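# Unload lathe shaft into bench rest, shut door

## Task

Take the turned shaft out of the lathe chuck and place it in the bench rest so it lies horizontal with its thick end against the stop, then make sure the lathe door ends up closed. Only some of the rest's pockets fit this shaft. The shaft is ruined by a hard set-down or by quick rubbing against the lathe, so lower it softly and move slowly while it touches the machine. Releasing it off-centre in a pocket lets it slide and possibly land hard.

## Robot and tools

Robot: one UR7e-type six-joint arm with a Robotiq 140 two-finger gripper. The fingers point along the gripper's +z and close along its y axis. end_effector_position is the point between the pads when closed; fingertips reach about 33 mm past it at gaps up to 40 mm, about 9 mm when fully open. The fingers can fold at a hinge: grip a part in the outer quarter of each pad. Gripping nearer the palm can fold the fingers, giving a loose grip, one that slips later, or an over-tight one. A fingertip pushed into a surface also folds easily and hides the contact.

Frame: the scene frame has its origin on the table top below the arm base, +z up, +y to the left when looking along +x. The arm base sits at (0, 0, +0.099) m, slightly tilted. The lathe is behind the base toward -x; its chuck faces +y. Printed hand pose may be off by a few centimetres.

Rows (execute_actions): each row is one list of 9 numbers, each in [-1, 1], applied for one 1/30 s control step. Order: shoulder pan, shoulder lift, elbow, wrist 1, wrist 2, wrist 3, then gripper position, gripper force_limit, gripper speed. The six joint numbers are offsets, scaled so 1.0 = 2.222 rad, measured from the Joint targets as they stood when the action began (not from the previous row); repeating an offset in a new call moves further. Joint ranges: elbow -3.142 to 3.142 rad, all others -6.283 to 6.283 rad; asking more than 0.010 rad beyond a range gets the call refused. Gripper position is absolute: +1 fully open (140 mm), pads touch near -0.8, -1 closes until blocked. force_limit from -1 (about 14 N) to +1 (about 58 N); speed from -1 (about 30 mm/s) to +1 (about 250 mm/s); a fast close grips much harder. Both start at +1. To keep the gripper unchanged, resend the same three numbers (0 is a real command).

execute_actions takes "actions": a list holding one action (or empty, which just reports state and images). An action may contain "rows" (1 to 15), "steps" (1 to 450, default 15, at least one per row), "until" (lathe conditions such as {"lathe": {"door_state": "shut"}}; numbers need a comparison like [">", 0]) and "lathe" commands: "door": "open"/"shut", "chuck": "clamp"/"open", or "stop": true. After the last row the arm keeps heading to that row's target. "cameras" chooses images: cam_chuck, cam_high, cam_low, cam_machine, cam_wrist, or ["all"].

move: "target" is one 9-number row or up to 15 rows, all joint offsets counted from the same starting Joint targets, same layout and scale as rows. "speed" is the top joint speed in rad/s (0.01 to 3.14, default 0.5), one value or one per target. "blend" in rad rounds corners (0 = stop at each). "stop_force" (3 to 120 N) ends the path on a wrist-sensor push against the motion; use low speed for touches, omit it when moving away from a contact, and keep finger numbers identical across targets when using it. "zero" (default true) re-zeroes before the move. "blocking": false returns early; then call wait or stop before new rows or moves. The result adds a "move:" line: done, off_target, moving, held, fault, plus limits=held if steps were withheld. Neither done nor off_target says anything about contact.

wait: "seconds" 0 to 10, holds last commands. stop: brakes a running move (fingers continue). zoom_image: "camera" and "region" [x0, y0, x1, y1] in pixels, at most 504 by 504, from that camera's newest image (images are 672x504). zero_wrist_force: re-zeroes the force sensor. read_manual: licence text only. finished_scene: "scene" is the current scene number; irreversible, so call it only when the shaft rests correctly and the door is shut.

Results: end_effector_position (m), quat_wxyz, velocities; Joint positions, velocities, targets (rad, rad/s, column order); joint torques (include arm weight); Wrist force/torque in the gripper's own axes plus the peak since last shown; Wrist depth as 7x7 distances; object_status (0 moving, 1 blocked while opening, 2 blocked while closing = likely holding, 3 reached position or pads met); position_measured in counts (3 open, about 139 = 60 mm, 230 pads met); lathe door_state (shut/open/between), chuck_state (open, clamped, closed_empty, between), seat_state (home/open, reliable only once clamped). "joint sent to its limit" and "joint command not followed" (clearance check changed targets) may appear.

Suggested order: open the door, approach the shaft slowly, grip it in the fingertip region and confirm object_status 2, open the chuck, draw the shaft out slowly along the spindle axis, carry it to a pocket sized for it, lower it gently level with the thick end at the stop, release centred over the pocket bottom, retreat, shut the door.

Avoid: more than about 150 N on any part of the arm or a joint torque reaching its limit (130 N m big joints, 24.3 N m wrists) — the arm then halts 10 s. Targets even slightly past a firm contact can fault. Motors over 85 °C halt the arm 30+ s; avoid long stretched holds. Don't drop parts, release moving ones, slam, or let anything leave the work area or fall into the lathe chip pan. Joint targets change at most 3.14 rad/s; large moves may need several calls. Thinking time lets the scene run.

Each tool is called after "Call:" in YAML: its name, and indented under it one key for each argument.

## Session

Call:
execute_actions:
  actions: []

Call:
execute_actions:
  actions:
    - {"lathe": {"door": "open"}, "steps": 15}

Scene clock: 0.00 s.
end_effector_position=(+0.3066, -0.0256, +0.3034) position_measured=3 object_status=3 end_effector_quat_wxyz=(-0.005, +0.031, +0.999, -0.007)
Joint positions: [-0.504 -2.106 2.13 -1.595 -1.571 -0.482]
Joint velocities: within noise
Joint torques (N m): no reading
Wrist force (N): no reading
Wrist torque (N m): no reading
Wrist force, peak (N): no reading
Wrist depth (mm): [389 387 385 384 382 381 382 / 413 411 408 404 402 400 401 / 435 435 430 425 427 427 425 / 457 447 452 438 440 442 439 / - 125 484 470 471 478 107 / - 523 518 503 501 510 515 / - 561 551 526 544 541 541]
Joint targets: [-0.504 -2.106 2.130 -1.595 -1.571 -0.482]
Tool commands: gripper/position=+1.0 gripper/force_limit=+1.0 gripper/speed=+1.0
lathe: door_state=shut chuck_state=clamped seat_state=home

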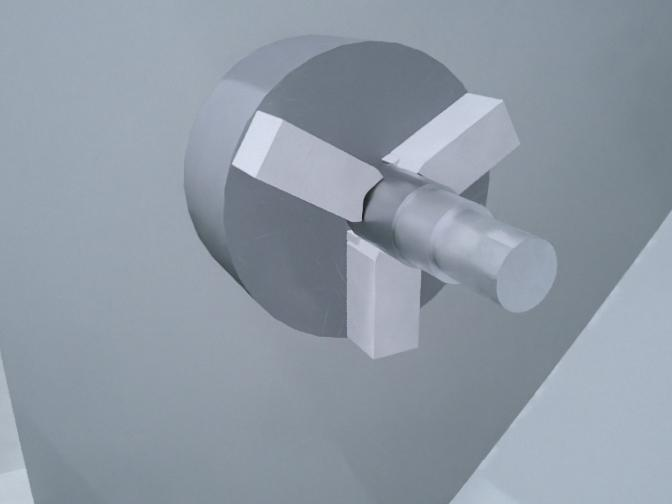

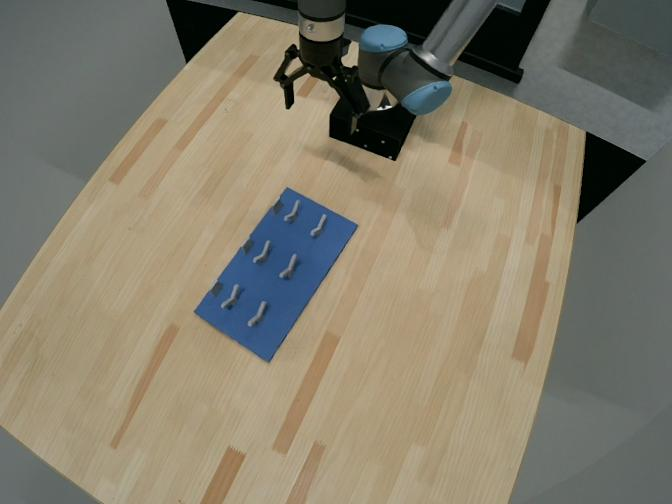

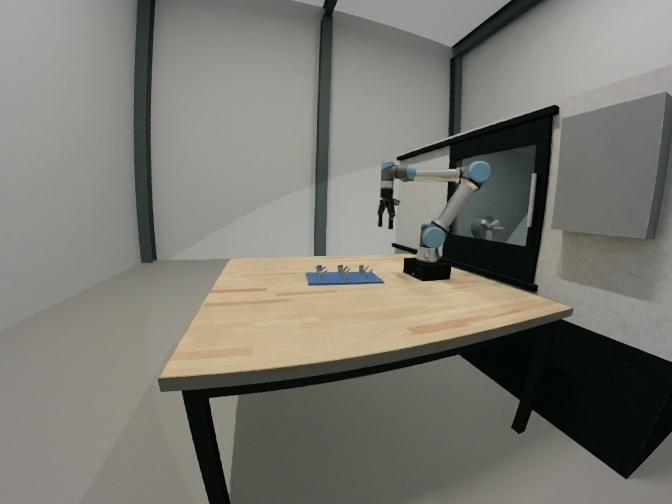

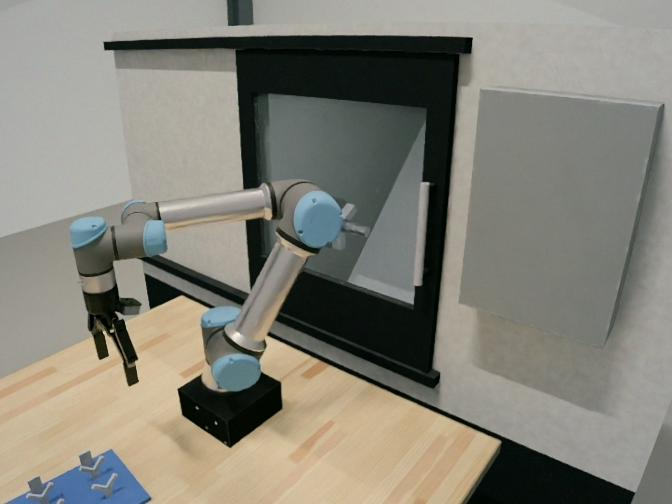

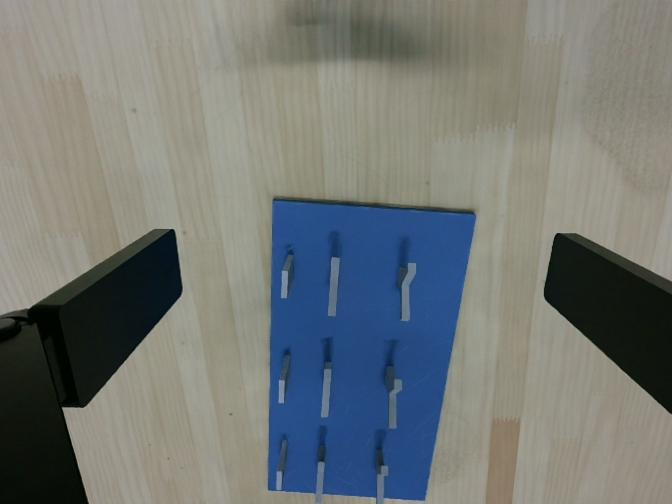

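Scene clock: 0.70 s.
end_effector_position=(+0.3066, -0.0256, +0.3034) position_measured=3 object_status=3 end_effector_quat_wxyz=(-0.005, +0.031, +0.999, -0.007)
Joint positions: [-0.504 -2.106 2.13 -1.595 -1.571 -0.482]
Joint torques (N m): [1.42 -3.67 -25.24 -2.52 0.17 0.04]
Wrist force (N): [0.3 -0.2 0.3]
Wrist torque (N m): [-0.03 -0.06 0.01]
Wrist force, peak (N): [0.6 -0.2 0.4]
Wrist depth (mm): [393 387 387 383 379 383 381 / 412 407 407 407 403 403 399 / 432 432 428 428 427 424 422 / 456 451 461 442 437 442 437 / - 125 486 466 475 484 107 / - 516 516 500 508 510 517 / - 561 554 532 537 552 539]
Joint targets: [-0.504 -2.106 2.130 -1.595 -1.571 -0.482]
Tool commands: gripper/position=+1.0 gripper/force_limit=+1.0 gripper/speed=+1.0
lathe: door_state=between chuck_state=clamped seat_state=home

Call:
zoom_image:
  camera: "cam_chuck"
  region: [220, 80, 580, 370]

Call:
zoom_image:
  camera: "cam_wrist"
  region: [240, 180, 500, 504]

Call:
zoom_image:
  camera: "cam_high"
  region: [180, 170, 380, 370]

Call:
zoom_image:
  camera: "cam_low"
  region: [290, 240, 410, 310]

Call:
wait:
  seconds: 1
  cameras: ["cam_chuck", "cam_machine"]

Scaled by 1.400 from the camera's 672x504 image, which has a finer 960x720 frame.
This view is cut from an older image: the scene may have changed since it was taken.

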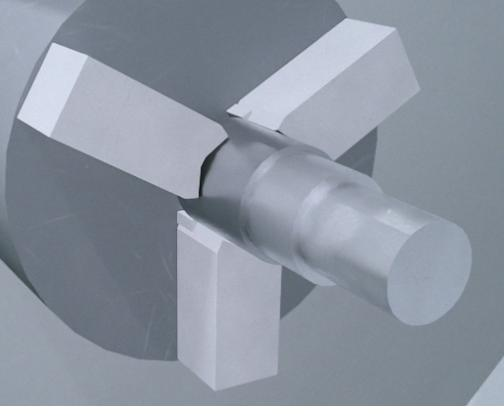

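Scaled by 1.556 from the camera's 672x504 image, which has a finer 960x720 frame.
This view is cut from an older image: the scene may have changed since it was taken.

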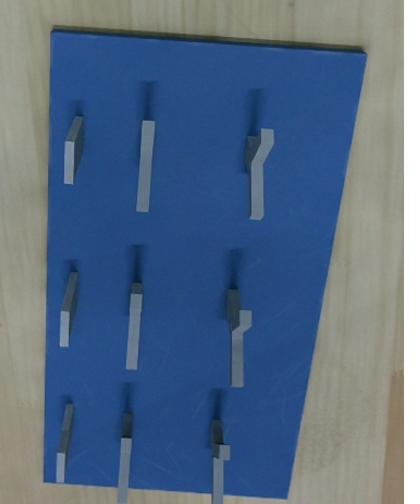

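Scaled by 2.520 from the camera's 672x504 image, which has a finer 960x720 frame.
This view is cut from an older image: the scene may have changed since it was taken.

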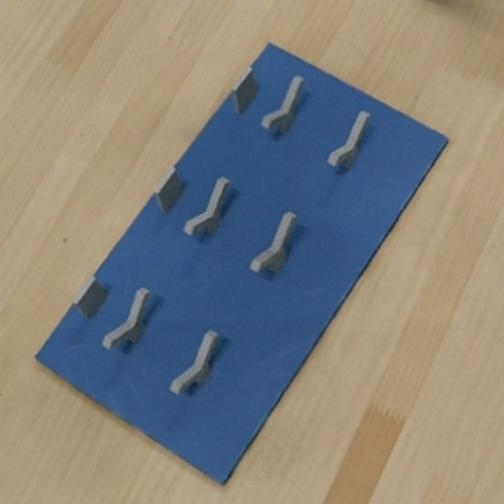

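Scaled by 4.200 from the camera's 672x504 image, which has a finer 960x720 frame.
This view is cut from an older image: the scene may have changed since it was taken.

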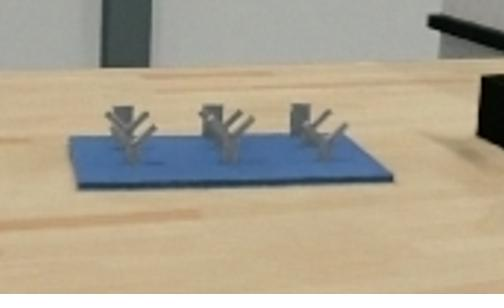

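Scene clock: 6.73 s.
end_effector_position=(+0.3066, -0.0256, +0.3034) position_measured=3 object_status=3 end_effector_quat_wxyz=(-0.005, +0.031, +0.999, -0.007)
Joint positions: [-0.504 -2.106 2.13 -1.595 -1.571 -0.482]
Joint torques (N m): [0.2 -3.74 -25.59 -2.58 0.33 0.03]
Wrist force (N): [0.3 -0.1 0.0]
Wrist torque (N m): [-0.03 -0.06 0.00]
Wrist force, peak (N): [0.7 -0.3 0.2]
Wrist depth (mm): [393 387 385 383 384 383 382 / 410 411 411 404 402 403 402 / 435 431 430 425 425 425 422 / 456 448 460 439 440 445 437 / - 125 485 470 467 479 107 / - 518 514 500 500 511 511 / - 552 554 525 543 543 544]
Joint targets: [-0.504 -2.106 2.130 -1.595 -1.571 -0.482]
Tool commands: gripper/position=+1.0 gripper/force_limit=+1.0 gripper/speed=+1.0
lathe: door_state=open chuck_state=clamped seat_state=home
wait: 1.00 s; at rest from the start
Images, in order (width x height): cam_chuck 672x504, cam_machine 672x504.

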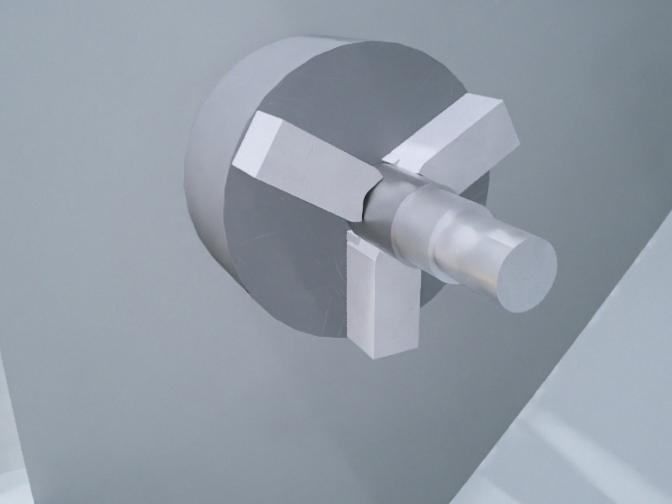

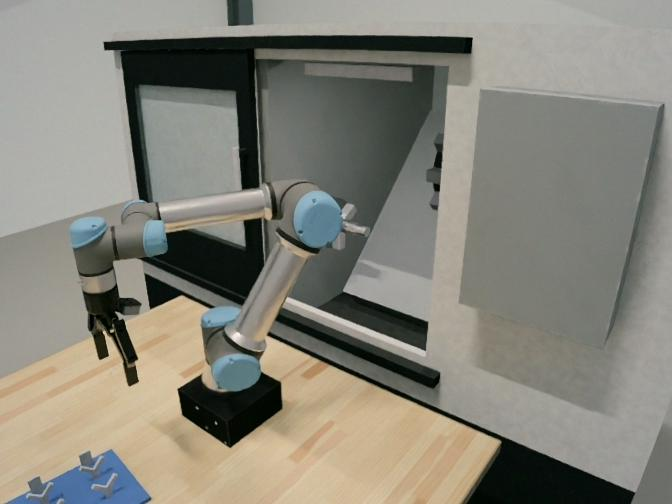

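Call:
zoom_image:
  camera: "cam_chuck"
  region: [340, 150, 570, 322]

Call:
zoom_image:
  camera: "cam_machine"
  region: [320, 180, 400, 270]

Call:
zoom_image:
  camera: "cam_machine"
  region: [0, 430, 160, 504]

Scaled by 2.191 from the camera's 672x504 image, which has a finer 960x720 frame.

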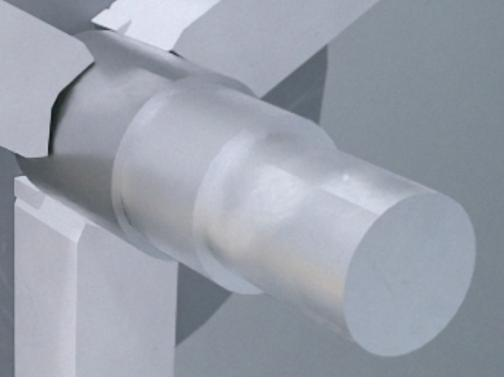

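Scaled by 5.600 from the camera's 672x504 image, which has a finer 960x720 frame.

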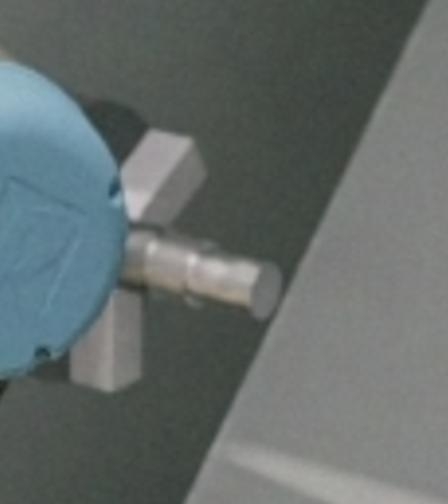

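Scaled by 3.150 from the camera's 672x504 image, which has a finer 960x720 frame.

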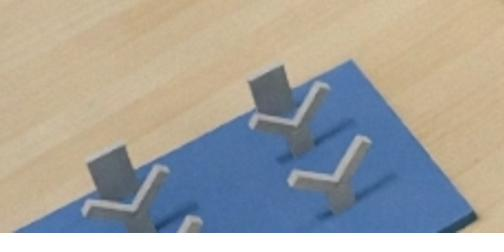

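Call:
move:
  target: [0.4068,0.4185,-0.1413,-0.2772,-0.27,0.924,1,1,1]
  speed: 1.0
  cameras: ["cam_wrist", "cam_high"]

Call:
zoom_image:
  camera: "cam_wrist"
  region: [84, 60, 588, 438]

Scene clock: 120.07 s.
end_effector_position=(+0.5563, +0.1646, +0.1545) position_measured=3 object_status=3 end_effector_quat_wxyz=(+0.242, +0.541, +0.786, -0.176)
Joint positions: [0.4 -1.176 1.816 -2.211 -2.171 1.571]
Joint torques (N m): [7.06 -27.14 -29.24 -4.14 -2.79 1.49]
Wrist force (N): [-0.8 0.4 -1.1]
Wrist torque (N m): [0.00 0.26 -0.13]
Wrist force, peak (N): [-1.5 -0.5 -0.7]
Wrist depth (mm): [230 230 228 226 224 223 222 / 256 254 260 263 260 260 257 / 295 291 302 301 311 309 307 / 365 273 360 356 366 349 349 / - 125 532 464 508 540 107 / - 781 787 762 744 730 - / - 2592 - - 4080 - -]
Joint targets: [0.400 -1.176 1.816 -2.211 -2.171 1.571]
lathe: door_state=open chuck_state=clamped seat_state=home
move: done
camera_calibration:
cam_wrist: T_world_to_cam=[[0.933583, 0.356349, -0.0379286, -0.566417], [0.23491, -0.528609, 0.815714, -0.16617], [0.27063, -0.770446, -0.57721, 0.207554], [0, 0, 0, 1]] pos_world=[0.511662, 0.273912, 0.233866]
Images, in order (width x height): cam_high 672x504, cam_wrist 672x504.

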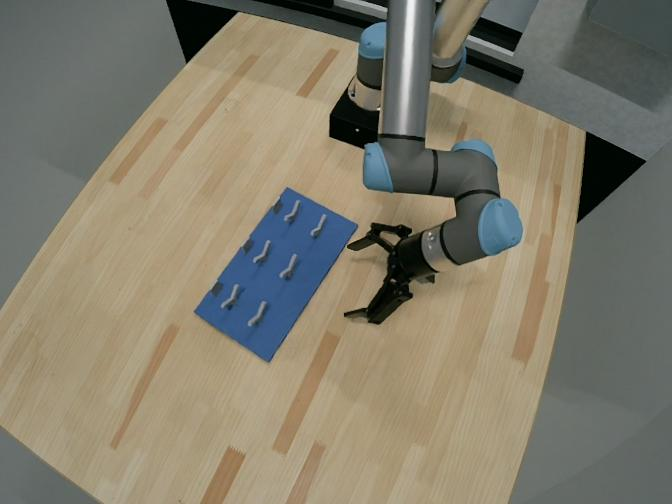

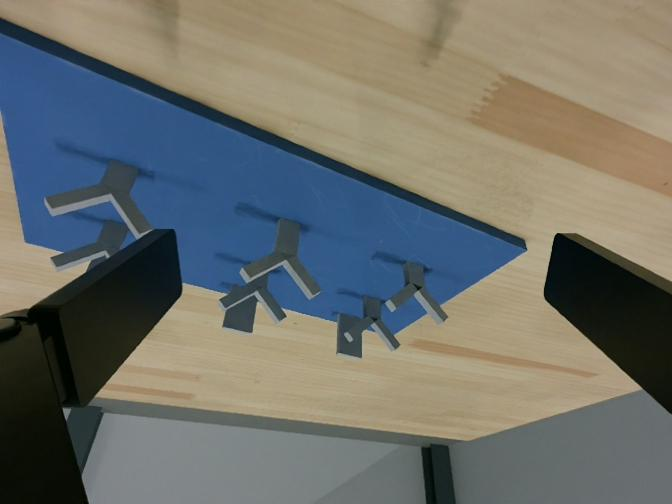

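Scaled by 1.000.

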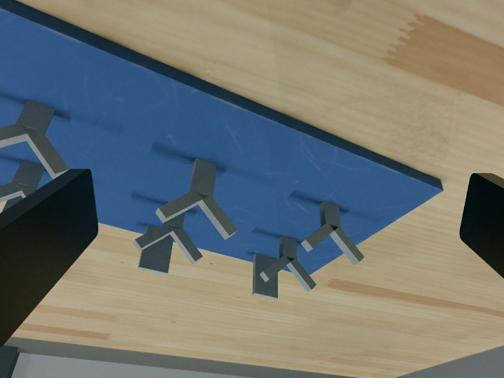

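Call:
zoom_image:
  camera: "cam_wrist"
  region: [200, 190, 340, 350]

Call:
zoom_image:
  camera: "cam_wrist"
  region: [320, 240, 460, 370]

Call:
zoom_image:
  camera: "cam_wrist"
  region: [20, 140, 180, 290]

Scaled by 3.150 from the camera's 672x504 image, which has a finer 960x720 frame.

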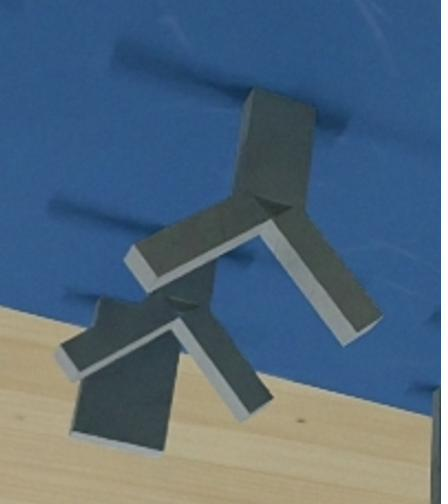

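Scaled by 3.600 from the camera's 672x504 image, which has a finer 960x720 frame.

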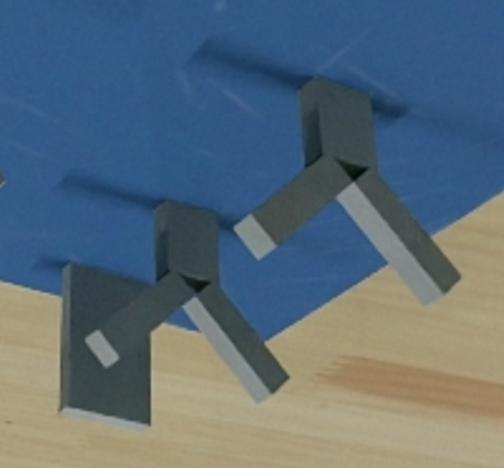

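Scaled by 3.150 from the camera's 672x504 image, which has a finer 960x720 frame.

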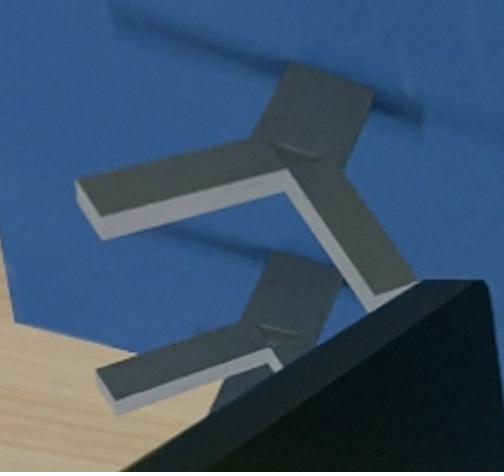

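Call:
move:
  target: [0.225,-0.4185,0.1413,0.6305,0.977,0,1,1,1]
  speed: 1.4

Call:
move:
  target:
    - [0.495,-0.1773,0.1215,0.4095,0.707,0,1,1,1]
    - [0.9946,-0.1773,0.1215,0.4095,0.675,0,1,1,1]
    - [0.9946,0.266,0.108,-0.02,0.675,0,1,1,1]
  speed: [1.4,1.0,0.7]
  blend: [0.2,0.1,0]
  cameras: ["cam_wrist", "cam_chuck", "cam_machine"]

Scene clock: 213.43 s.
end_effector_position=(-0.1715, +0.4820, +0.5428) position_measured=3 object_status=3 end_effector_quat_wxyz=(+0.706, -0.485, -0.514, +0.032)
Joint positions: [0.9 -2.106 2.13 -0.81 0 1.571]
Joint torques (N m): [8.37 -13.96 -15.36 -0.23 3.78 0.7]
Wrist force (N): [2.7 -2.8 2.5]
Wrist torque (N m): [-0.88 -0.37 0.43]
Wrist force, peak (N): [2.7 -4.3 3.2]
Wrist depth (mm): [314 - - - - - 2720 / - 340 - 436 - - 2562 / 385 - - 412 - 2040 2003 / 386 145 - - - - 1644 / - 125 439 - 619 637 107 / - 404 459 460 545 - - / - - 441 476 511 610 -]
Joint targets: [0.900 -2.106 2.130 -0.810 0.000 1.571]
lathe: door_state=open chuck_state=clamped seat_state=home
move: done

Scene clock: 217.93 s.
end_effector_position=(-0.5987, -0.1102, +0.2981) position_measured=3 object_status=3 end_effector_quat_wxyz=(+0.499, -0.501, -0.494, +0.506)
Joint positions: [3.11 -1.515 2.37 -0.854 1.5 1.571]
Joint torques (N m): [7.68 -10.63 -26.22 -3.54 -1.57 0.6]
Wrist force (N): [0.8 -3.1 1.0]
Wrist torque (N m): [-1.08 0.15 0.40]
Wrist force, peak (N): [1.7 -3.5 3.4]
Wrist depth (mm): [984 1107 793 650 522 438 384 / 831 1136 838 656 525 459 395 / 958 1259 911 334 564 472 399 / 841 135 1142 334 - 504 400 / - 117 300 301 337 - 107 / - - 303 281 289 - - / - - - 298 308 - -]
Joint targets: [3.110 -1.515 2.370 -0.854 1.500 1.571]
lathe: door_state=open chuck_state=clamped seat_state=home
move: done
camera_calibration:
cam_wrist: T_world_to_cam=[[-0.0269193, 0.0037981, -0.99963, 0.28813], [0.339173, -0.940638, -0.0127076, 0.106744], [-0.940339, -0.339389, 0.0240331, -0.465495], [0, 0, 0, 1]] pos_world=[-0.466172, -0.0586706, 0.300567]
Images, in order (width x height): cam_chuck 672x504, cam_machine 672x504, cam_wrist 672x504.

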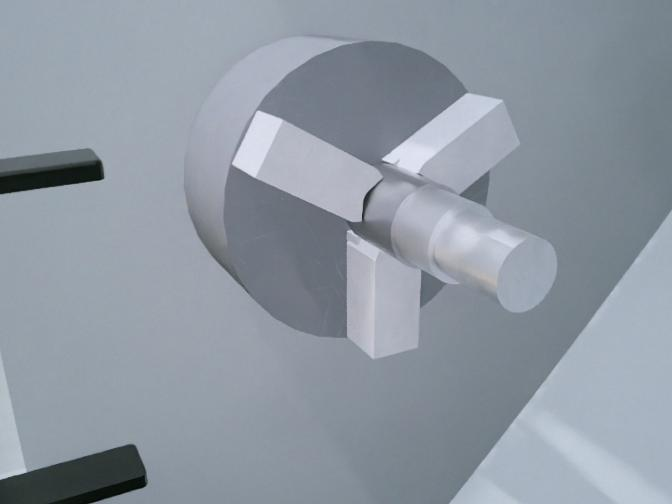

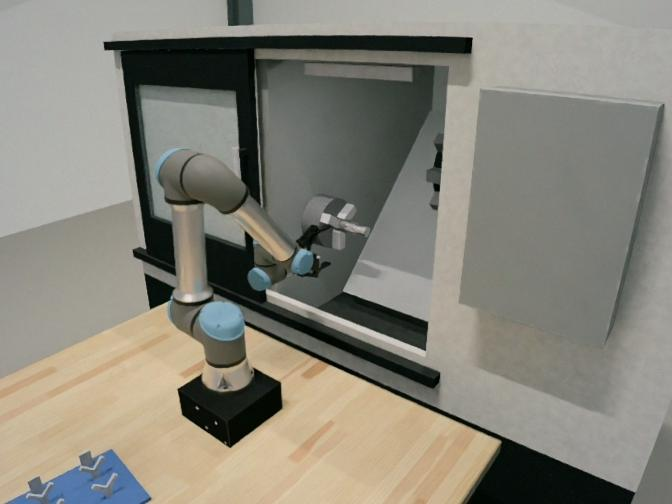

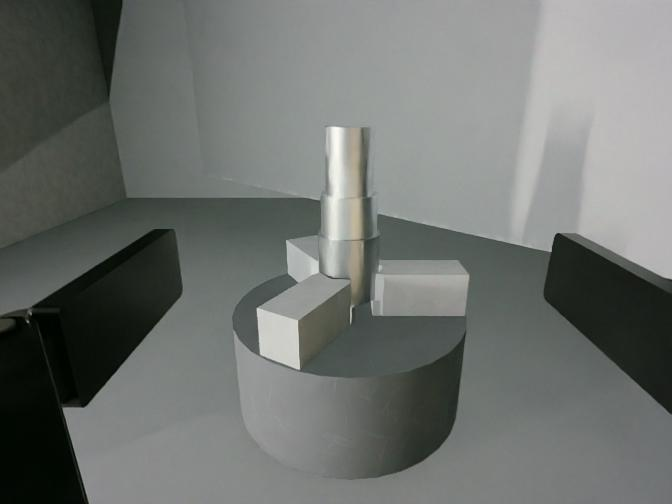

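Call:
zoom_image:
  camera: "cam_wrist"
  region: [240, 100, 480, 340]

Call:
zoom_image:
  camera: "cam_wrist"
  region: [300, 110, 400, 210]

Call:
zoom_image:
  camera: "cam_wrist"
  region: [300, 210, 400, 310]

Scaled by 2.100 from the camera's 672x504 image, which has a finer 960x720 frame.

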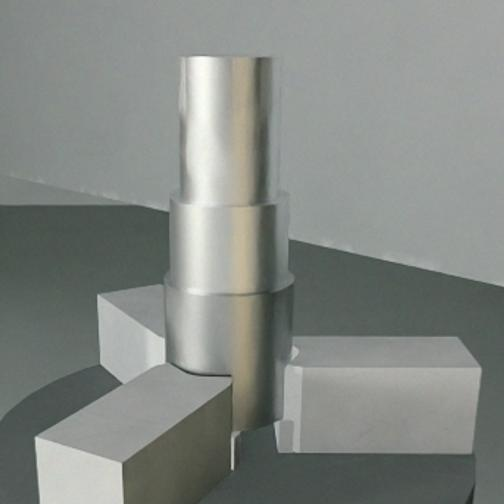

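Scaled by 5.040 from the camera's 672x504 image, which has a finer 960x720 frame.

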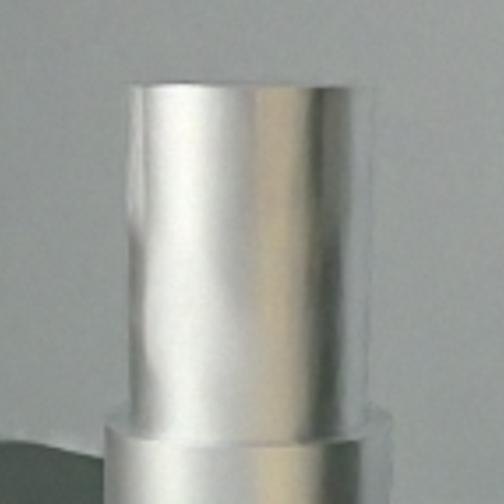

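Scaled by 5.040 from the camera's 672x504 image, which has a finer 960x720 frame.

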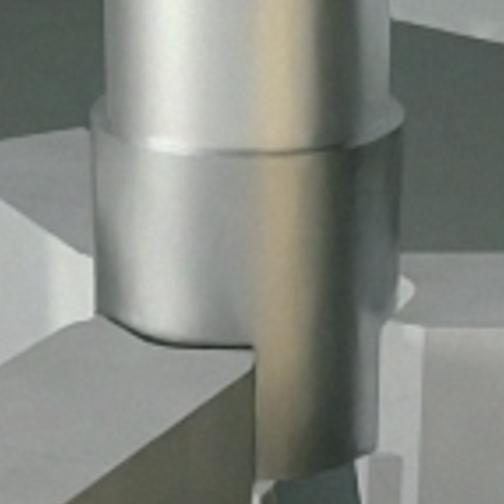

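Call:
move:
  target: [0.0480,0.1231,-0.1563,0.0330,0.0476,0,1,1,1]
  speed: 0.4
  cameras: ["cam_wrist"]

Call:
zoom_image:
  camera: "cam_wrist"
  region: [160, 100, 580, 415]

Scene clock: 316.03 s.
end_effector_position=(-0.7198, -0.1454, +0.2976) position_measured=3 object_status=3 end_effector_quat_wxyz=(+0.499, -0.500, -0.494, +0.506)
Joint positions: [3.216 -1.242 2.023 -0.781 1.605 1.571]
Joint torques (N m): [6.86 -22.51 -27.54 -0.61 2.19 0.61]
Wrist force (N): [0.7 -2.9 0.9]
Wrist torque (N m): [-1.06 0.14 0.42]
Wrist force, peak (N): [1.3 -3.5 1.7]
Wrist depth (mm): [946 861 664 507 421 366 318 / - 1085 854 182 436 378 327 / 892 - - 193 464 378 338 / - 135 - 201 631 238 333 / - 125 269 204 221 220 107 / - - 155 187 202 205 - / - - 160 161 162 176 -]
Joint targets: [3.216 -1.241 2.023 -0.781 1.606 1.571]
lathe: door_state=open chuck_state=clamped seat_state=home
move: done
camera_calibration:
cam_wrist: T_world_to_cam=[[-0.0273666, 0.003831, -0.999618, 0.284138], [0.340056, -0.940317, -0.0129134, 0.115438], [-0.940007, -0.340279, 0.0244305, -0.59137], [0, 0, 0, 1]] pos_world=[-0.587371, -0.0937715, 0.299968]
Images, in order (width x height): cam_wrist 672x504.

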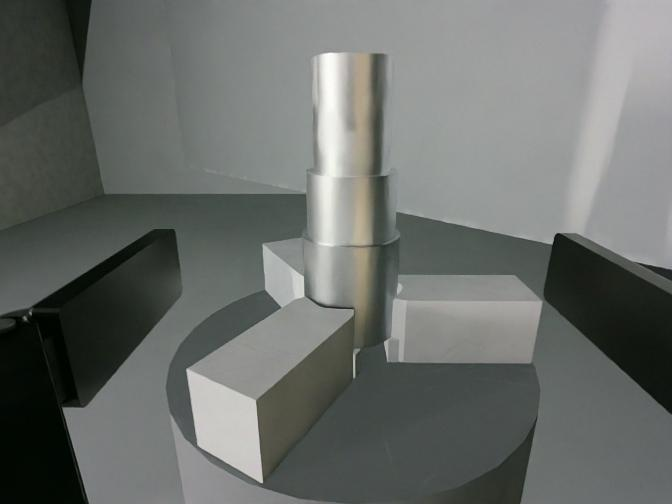

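Scaled by 1.200 from the camera's 672x504 image, which has a finer 960x720 frame.

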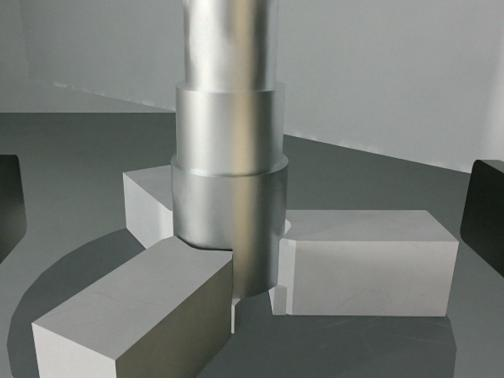

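Call:
zoom_image:
  camera: "cam_wrist"
  region: [40, 210, 200, 430]

Call:
zoom_image:
  camera: "cam_wrist"
  region: [520, 210, 672, 430]

Scaled by 2.291 from the camera's 672x504 image, which has a finer 960x720 frame.

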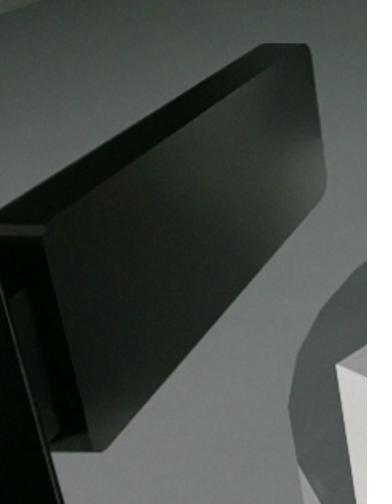

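Scaled by 2.291 from the camera's 672x504 image, which has a finer 960x720 frame.

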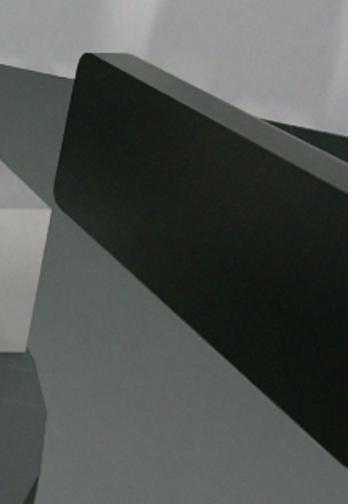

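Call:
move:
  target: [-0.00558,0.03524,-0.05554,0.01985,-0.00594,0,1,1,1]
  speed: 0.2
  stop_force: 12
  cameras: ["cam_wrist", "cam_chuck"]

Call:
zoom_image:
  camera: "cam_wrist"
  region: [160, 120, 580, 400]

Scene clock: 350.53 s.
end_effector_position=(-0.7650, -0.1416, +0.2992) position_measured=3 object_status=3 end_effector_quat_wxyz=(+0.499, -0.500, -0.494, +0.507)
Joint positions: [3.204 -1.163 1.899 -0.737 1.592 1.571]
Joint torques (N m): [-5.96 -25.72 -28.26 -0.87 -1.69 0.32]
Wrist force (N): [0.7 -3.0 1.0]
Wrist torque (N m): [-1.06 0.13 0.43]
Wrist force, peak (N): [0.9 -3.6 1.5]
Wrist depth (mm): [- 950 610 139 401 334 293 / - - 658 142 391 363 304 / 962 - 695 148 155 367 311 / - 135 - 155 164 380 310 / - 117 242 162 174 185 107 / - 197 156 166 180 179 - / - 120 120 150 165 166 267]
Joint targets: [3.204 -1.163 1.899 -0.737 1.592 1.571]
lathe: door_state=open chuck_state=clamped seat_state=home
move: done
camera_calibration:
cam_wrist: T_world_to_cam=[[-0.0284129, 0.00376278, -0.999589, 0.28361], [0.340752, -0.94006, -0.0132244, 0.135051], [-0.939724, -0.340987, 0.0254276, -0.632754], [0, 0, 0, 1]] pos_world=[-0.632575, -0.0898727, 0.301369]
Images, in order (width x height): cam_chuck 672x504, cam_wrist 672x504.

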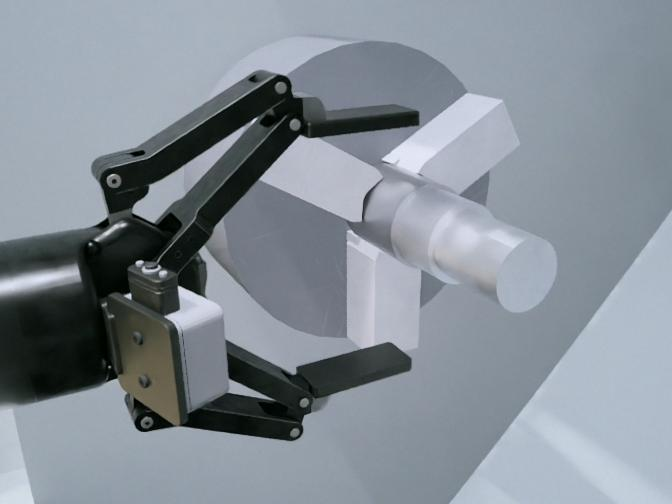

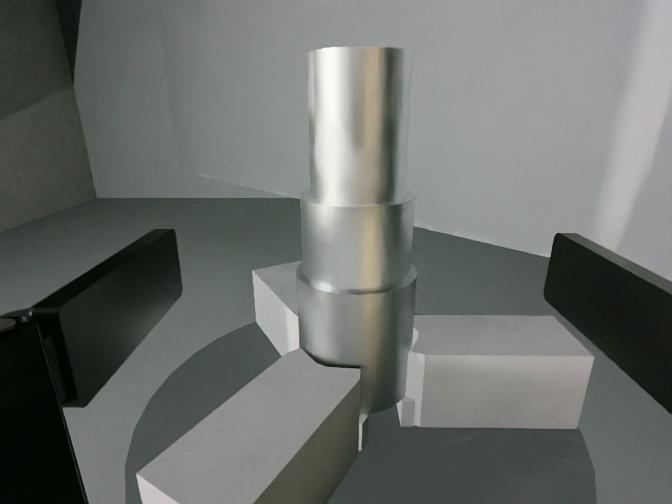

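Scaled by 1.200 from the camera's 672x504 image, which has a finer 960x720 frame.

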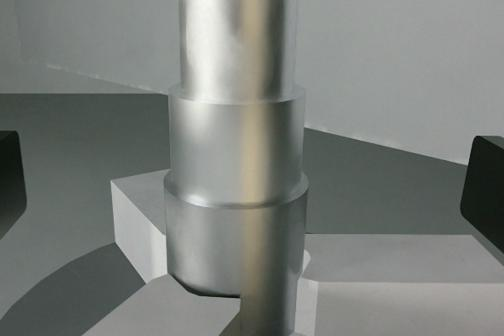

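Call:
move:
  target: [-0.0032,0.01265,-0.02147,0.00918,-0.0031,0,1,1,1]
  speed: 0.1
  stop_force: 12
  cameras: ["cam_wrist", "cam_chuck"]

Call:
zoom_image:
  camera: "cam_wrist"
  region: [160, 120, 580, 400]

Scene clock: 372.33 s.
end_effector_position=(-0.7820, -0.1385, +0.2999) position_measured=3 object_status=3 end_effector_quat_wxyz=(+0.499, -0.500, -0.494, +0.506)
Joint positions: [3.197 -1.135 1.852 -0.717 1.585 1.571]
Joint torques (N m): [-6.03 -26.89 -28.41 -0.78 -1.67 0.36]
Wrist force (N): [1.1 -3.2 1.0]
Wrist torque (N m): [-1.10 0.06 0.42]
Wrist force, peak (N): [1.1 -3.4 1.2]
Wrist depth (mm): [851 744 589 441 380 328 286 / - 847 678 126 377 343 297 / 822 1185 709 132 399 357 306 / - 137 - 138 143 373 300 / - 117 237 142 150 179 107 / - 199 212 149 162 162 161 / - 170 123 134 167 166 166]
Joint targets: [3.197 -1.135 1.852 -0.717 1.585 1.571]
lathe: door_state=open chuck_state=clamped seat_state=home
move: done
camera_calibration:
cam_wrist: T_world_to_cam=[[-0.0275909, 0.00384484, -0.999612, 0.284565], [0.340557, -0.940134, -0.013016, 0.143539], [-0.939819, -0.340784, 0.0246297, -0.647401], [0, 0, 0, 1]] pos_world=[-0.649471, -0.086772, 0.302268]
Images, in order (width x height): cam_chuck 672x504, cam_wrist 672x504.

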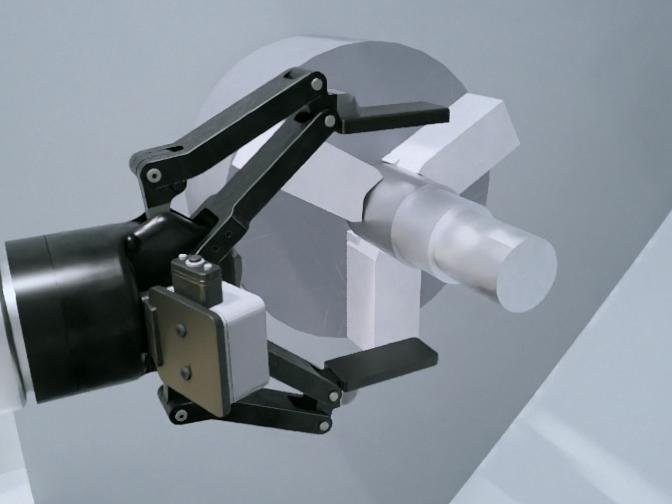

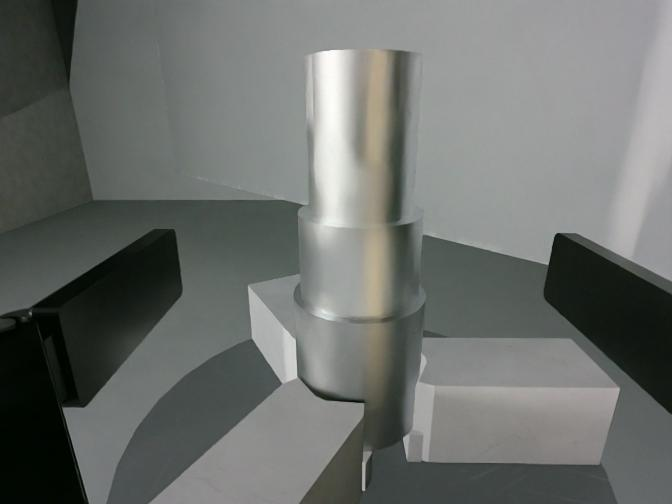

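Scaled by 1.200 from the camera's 672x504 image, which has a finer 960x720 frame.

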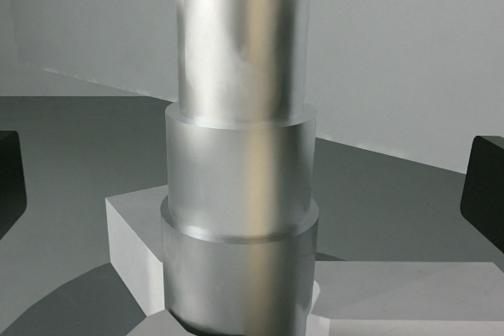

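Call:
execute_actions:
  actions:
    - {"rows": [[0,-0.00034,0,0,0,0,1,0,-1]], "steps": 12}

Call:
execute_actions:
  actions:
    - {"rows": [[0,0,0,0,0,0,-1,0,-1]], "steps": 150}
  cameras: ["cam_wrist", "cam_chuck"]

Scene clock: 386.30 s.
end_effector_position=(-0.7819, -0.1385, +0.3005) position_measured=3 object_status=3 end_effector_quat_wxyz=(+0.499, -0.500, -0.494, +0.507)
Joint positions: [3.197 -1.136 1.852 -0.717 1.585 1.571]
Joint torques (N m): [-5.69 -46.75 -27.22 -0.9 -1.62 0.26]
Wrist force (N): [1.1 -3.1 1.1]
Wrist torque (N m): [-1.07 0.07 0.43]
Wrist force, peak (N): [1.2 -3.6 1.1]
Wrist depth (mm): [954 1039 580 449 383 328 287 / 816 971 668 126 379 344 295 / 922 - 668 132 392 345 305 / - 145 - 138 142 362 304 / - 117 239 142 149 180 107 / - 201 211 150 161 162 161 / - 170 123 134 167 166 168]
Joint targets: [3.197 -1.136 1.852 -0.717 1.585 1.571]
lathe: door_state=open chuck_state=clamped seat_state=home

Scene clock: 391.50 s.
end_effector_position=(-0.7819, -0.1385, +0.3005) position_measured=160 object_status=2 end_effector_quat_wxyz=(+0.499, -0.500, -0.494, +0.507)
Joint positions: [3.197 -1.136 1.852 -0.717 1.585 1.571]
Joint torques (N m): [-5.46 -14.59 -11.3 0.16 -1.54 0.33]
Wrist force (N): [2.4 -19.7 -30.5]
Wrist torque (N m): [-0.68 0.07 -0.26]
Wrist force, peak (N): [2.3 -20.3 -30.9]
Wrist depth (mm): [962 819 600 430 389 321 290 / - 1049 664 126 379 344 293 / - 993 - 133 393 356 302 / 691 770 - 137 138 355 314 / 522 89 84 141 143 91 - / - - 66 150 161 67 70 / - 69 - 134 165 - -]
Joint targets: [3.197 -1.136 1.852 -0.717 1.585 1.571]
lathe: door_state=open chuck_state=clamped seat_state=home
camera_calibration:
cam_wrist: T_world_to_cam=[[-0.0284115, 0.0037692, -0.999589, 0.284519], [0.340543, -0.940136, -0.0132243, 0.1436], [-0.9398, -0.340779, 0.0254271, -0.647646], [0, 0, 0, 1]] pos_world=[-0.649476, -0.0867725, 0.302769]
Images, in order (width x height): cam_chuck 672x504, cam_wrist 672x504.

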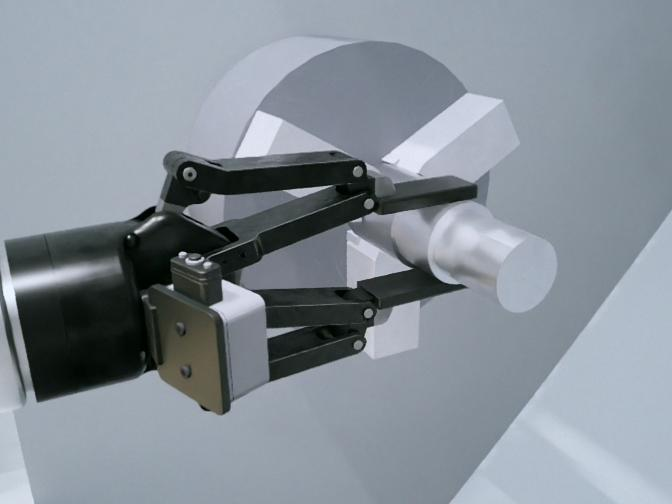

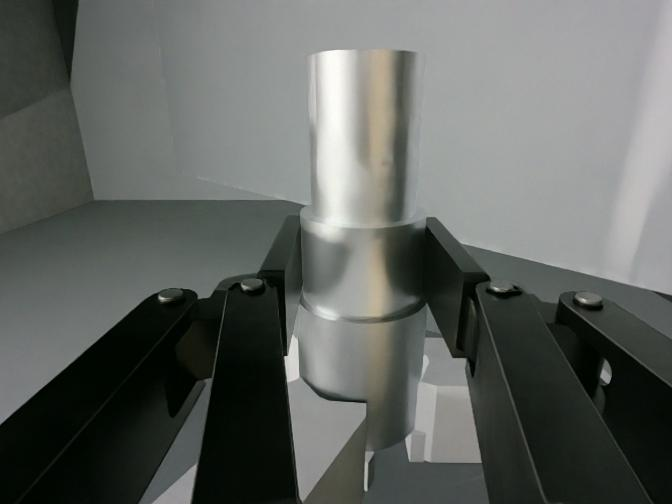

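Call:
execute_actions:
  actions:
    - {"rows": [[0,-0.00077,0.00048,0.00029,0,0,-1,0,-1]], "steps": 15}

Scene clock: 403.97 s.
end_effector_position=(-0.7814, -0.1385, +0.3010) position_measured=160 object_status=2 end_effector_quat_wxyz=(+0.499, -0.500, -0.494, +0.507)
Joint positions: [3.197 -1.137 1.853 -0.716 1.585 1.571]
Joint torques (N m): [1.74 -58.33 3.18 0.28 1.57 0.48]
Wrist force (N): [-4.1 11.3 61.9]
Wrist torque (N m): [-1.04 0.20 -0.21]
Wrist force, peak (N): [-5.2 11.2 65.2]
Wrist depth (mm): [914 781 597 442 379 327 285 / - 979 650 126 380 344 298 / - - 742 133 392 356 306 / - - - 137 140 356 314 / - 89 90 142 144 91 - / - - - 150 161 67 71 / - 69 - 134 167 - -]
Joint targets: [3.197 -1.137 1.853 -0.716 1.585 1.571]
lathe: door_state=open chuck_state=clamped seat_state=home

Call:
execute_actions:
  actions:
    - {"rows": [[0,0.00044,-0.00036,-0.00008,0,0,-1,0,-1]], "steps": 15}

Scene clock: 408.77 s.
end_effector_position=(-0.7817, -0.1385, +0.3008) position_measured=160 object_status=2 end_effector_quat_wxyz=(+0.499, -0.500, -0.494, +0.507)
Joint positions: [3.197 -1.137 1.852 -0.716 1.585 1.571]
Joint torques (N m): [4.89 -22.97 -28.22 -1.66 1.83 0.36]
Wrist force (N): [-0.7 -8.4 -9.7]
Wrist torque (N m): [-0.83 0.21 -0.27]
Wrist force, peak (N): [-4.6 12.5 65.6]
Wrist depth (mm): [- 1006 600 442 358 328 285 / 946 1030 621 126 377 343 295 / 954 1044 - 133 396 358 313 / - 813 - 137 139 367 313 / - 89 90 142 144 91 91 / - - 66 150 161 67 71 / - 69 - 133 163 - -]
Joint targets: [3.197 -1.137 1.852 -0.716 1.585 1.571]
lathe: door_state=open chuck_state=clamped seat_state=home

Call:
execute_actions:
  actions:
    - {"rows": [[0,0,0,0,0,0,-0.98,1,-1]], "steps": 30}

Call:
execute_actions:
  actions:
    - {"lathe": {"chuck": "open"}, "steps": 150, "until": {"lathe": {"chuck_state": "open"}}}
  cameras: ["cam_wrist", "cam_chuck"]

Call:
zoom_image:
  camera: "cam_wrist"
  region: [240, 300, 480, 480]

Scene clock: 414.47 s.
end_effector_position=(-0.7818, -0.1385, +0.3008) position_measured=161 object_status=2 end_effector_quat_wxyz=(+0.499, -0.500, -0.494, +0.507)
Joint positions: [3.197 -1.137 1.852 -0.716 1.585 1.571]
Joint torques (N m): [-3.07 -21.56 -29.11 -1.8 -0.92 0.41]
Wrist force (N): [0.8 -11.7 -27.2]
Wrist torque (N m): [-0.75 0.15 -0.50]
Wrist force, peak (N): [1.0 -13.0 -27.7]
Wrist depth (mm): [984 971 589 446 380 327 285 / 979 993 656 125 382 344 297 / - - 762 133 389 356 306 / - - - 137 139 363 311 / - 90 90 142 143 91 - / - - 66 150 161 67 71 / - 69 - 134 168 - -]
Joint targets: [3.197 -1.137 1.852 -0.716 1.585 1.571]
lathe: door_state=open chuck_state=clamped seat_state=home

Scene clock: 415.33 s.
end_effector_position=(-0.7818, -0.1385, +0.3007) position_measured=161 object_status=2 end_effector_quat_wxyz=(+0.499, -0.500, -0.494, +0.507)
Joint positions: [3.197 -1.136 1.852 -0.716 1.585 1.571]
Joint torques (N m): [0.06 -52.5 -27.45 -5.28 -0.87 0.45]
Wrist force (N): [3.0 4.6 0.9]
Wrist torque (N m): [-1.21 0.04 0.27]
Wrist force, peak (N): [0.7 -12.8 -27.3]
Wrist depth (mm): [- 768 561 452 379 328 288 / - 1030 662 125 377 341 298 / - 1113 - 132 395 354 304 / - - - 137 140 359 314 / - 90 90 142 144 91 - / - - - 151 159 67 71 / - 69 - 133 168 - -]
Joint targets: [3.197 -1.137 1.852 -0.716 1.585 1.571]
Tool commands: gripper/position=-0.98 gripper/force_limit=+1.0 gripper/speed=-1.0
lathe: door_state=open chuck_state=open seat_state=open
camera_calibration:
cam_wrist: T_world_to_cam=[[-0.0283172, 0.00380224, -0.999592, 0.284789], [0.340544, -0.940136, -0.0132233, 0.143535], [-0.939802, -0.34078, 0.0253271, -0.647434], [0, 0, 0, 1]] pos_world=[-0.649275, -0.0867723, 0.302969]
Images, in order (width x height): cam_chuck 672x504, cam_wrist 672x504.

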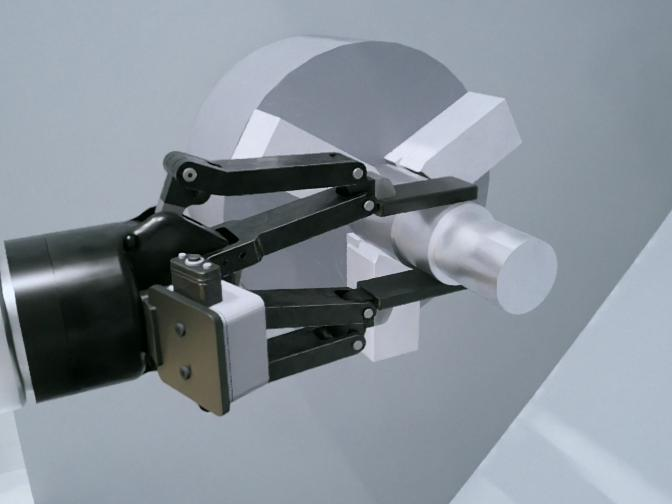

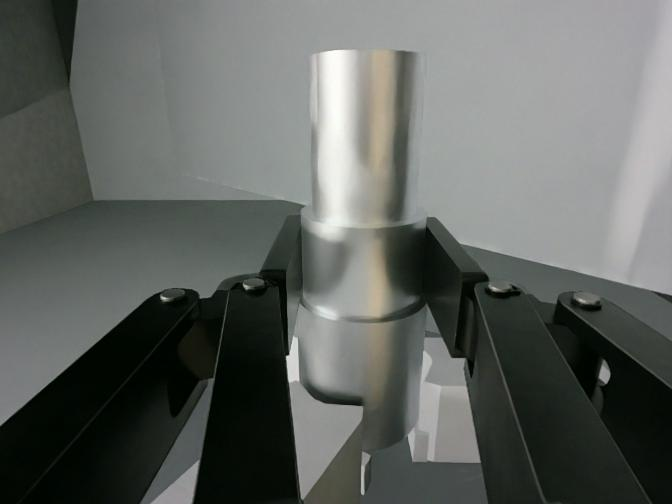

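Scaled by 2.100 from the camera's 672x504 image, which has a finer 960x720 frame.

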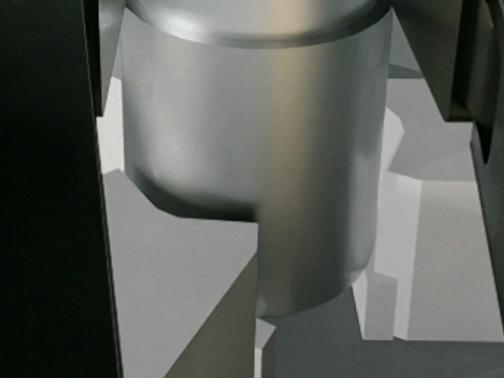

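Call:
move:
  target:
    - [-0.01428,-0.00368,0.00556,-0.00188,-0.01428,0,-0.98,1,-1]
    - [-0.02869,-0.00698,0.01048,-0.00351,-0.02869,0,-0.98,1,-1]
    - [-0.05771,-0.01245,0.01847,-0.00602,-0.05771,0,-0.98,1,-1]
  speed: [0.015,0.02,0.06]
  blend: [0.004,0.004,0]
  stop_force: 25
  cameras: ["cam_wrist", "cam_chuck"]

Scene clock: 448.97 s.
end_effector_position=(-0.7818, -0.0785, +0.3009) position_measured=161 object_status=2 end_effector_quat_wxyz=(+0.499, -0.500, -0.494, +0.507)
Joint positions: [3.069 -1.164 1.893 -0.73 1.457 1.571]
Joint torques (N m): [-6.63 -51.14 -13.47 -5.82 -1.7 0.27]
Wrist force (N): [1.1 4.2 0.8]
Wrist torque (N m): [-1.19 0.11 0.33]
Wrist force, peak (N): [3.0 5.6 0.8]
Wrist depth (mm): [- - 604 450 378 326 287 / - 776 644 125 376 341 297 / 903 - 709 132 396 357 305 / 903 - - 137 139 361 315 / - 90 90 142 144 91 310 / - - - 153 157 67 71 / - 69 - 222 210 - -]
Joint targets: [3.069 -1.164 1.893 -0.730 1.457 1.571]
lathe: door_state=open chuck_state=open seat_state=open
move: done
camera_calibration:
cam_wrist: T_world_to_cam=[[-0.0283502, 0.0038966, -0.99959, 0.284642], [0.340542, -0.940135, -0.0133232, 0.199974], [-0.939802, -0.34078, 0.0253261, -0.626989], [0, 0, 0, 1]] pos_world=[-0.649275, -0.0267718, 0.303069]
Images, in order (width x height): cam_chuck 672x504, cam_wrist 672x504.

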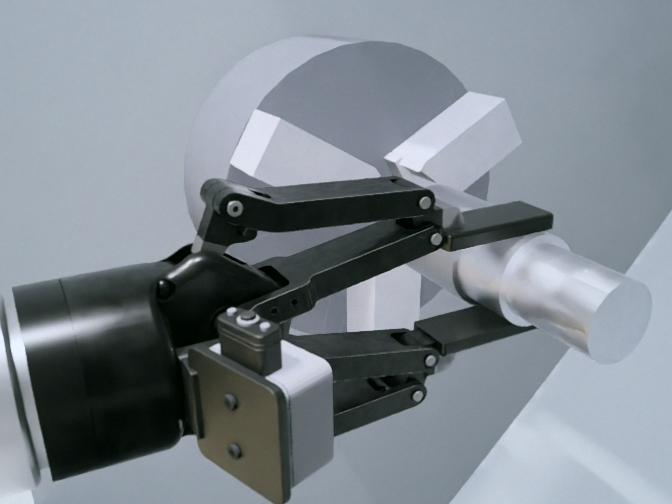

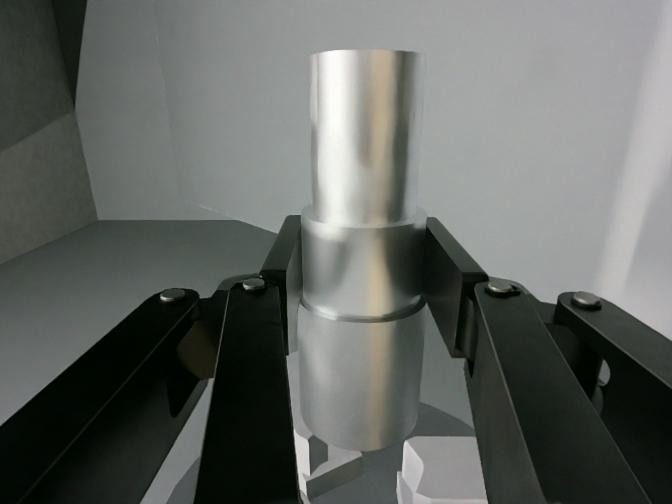

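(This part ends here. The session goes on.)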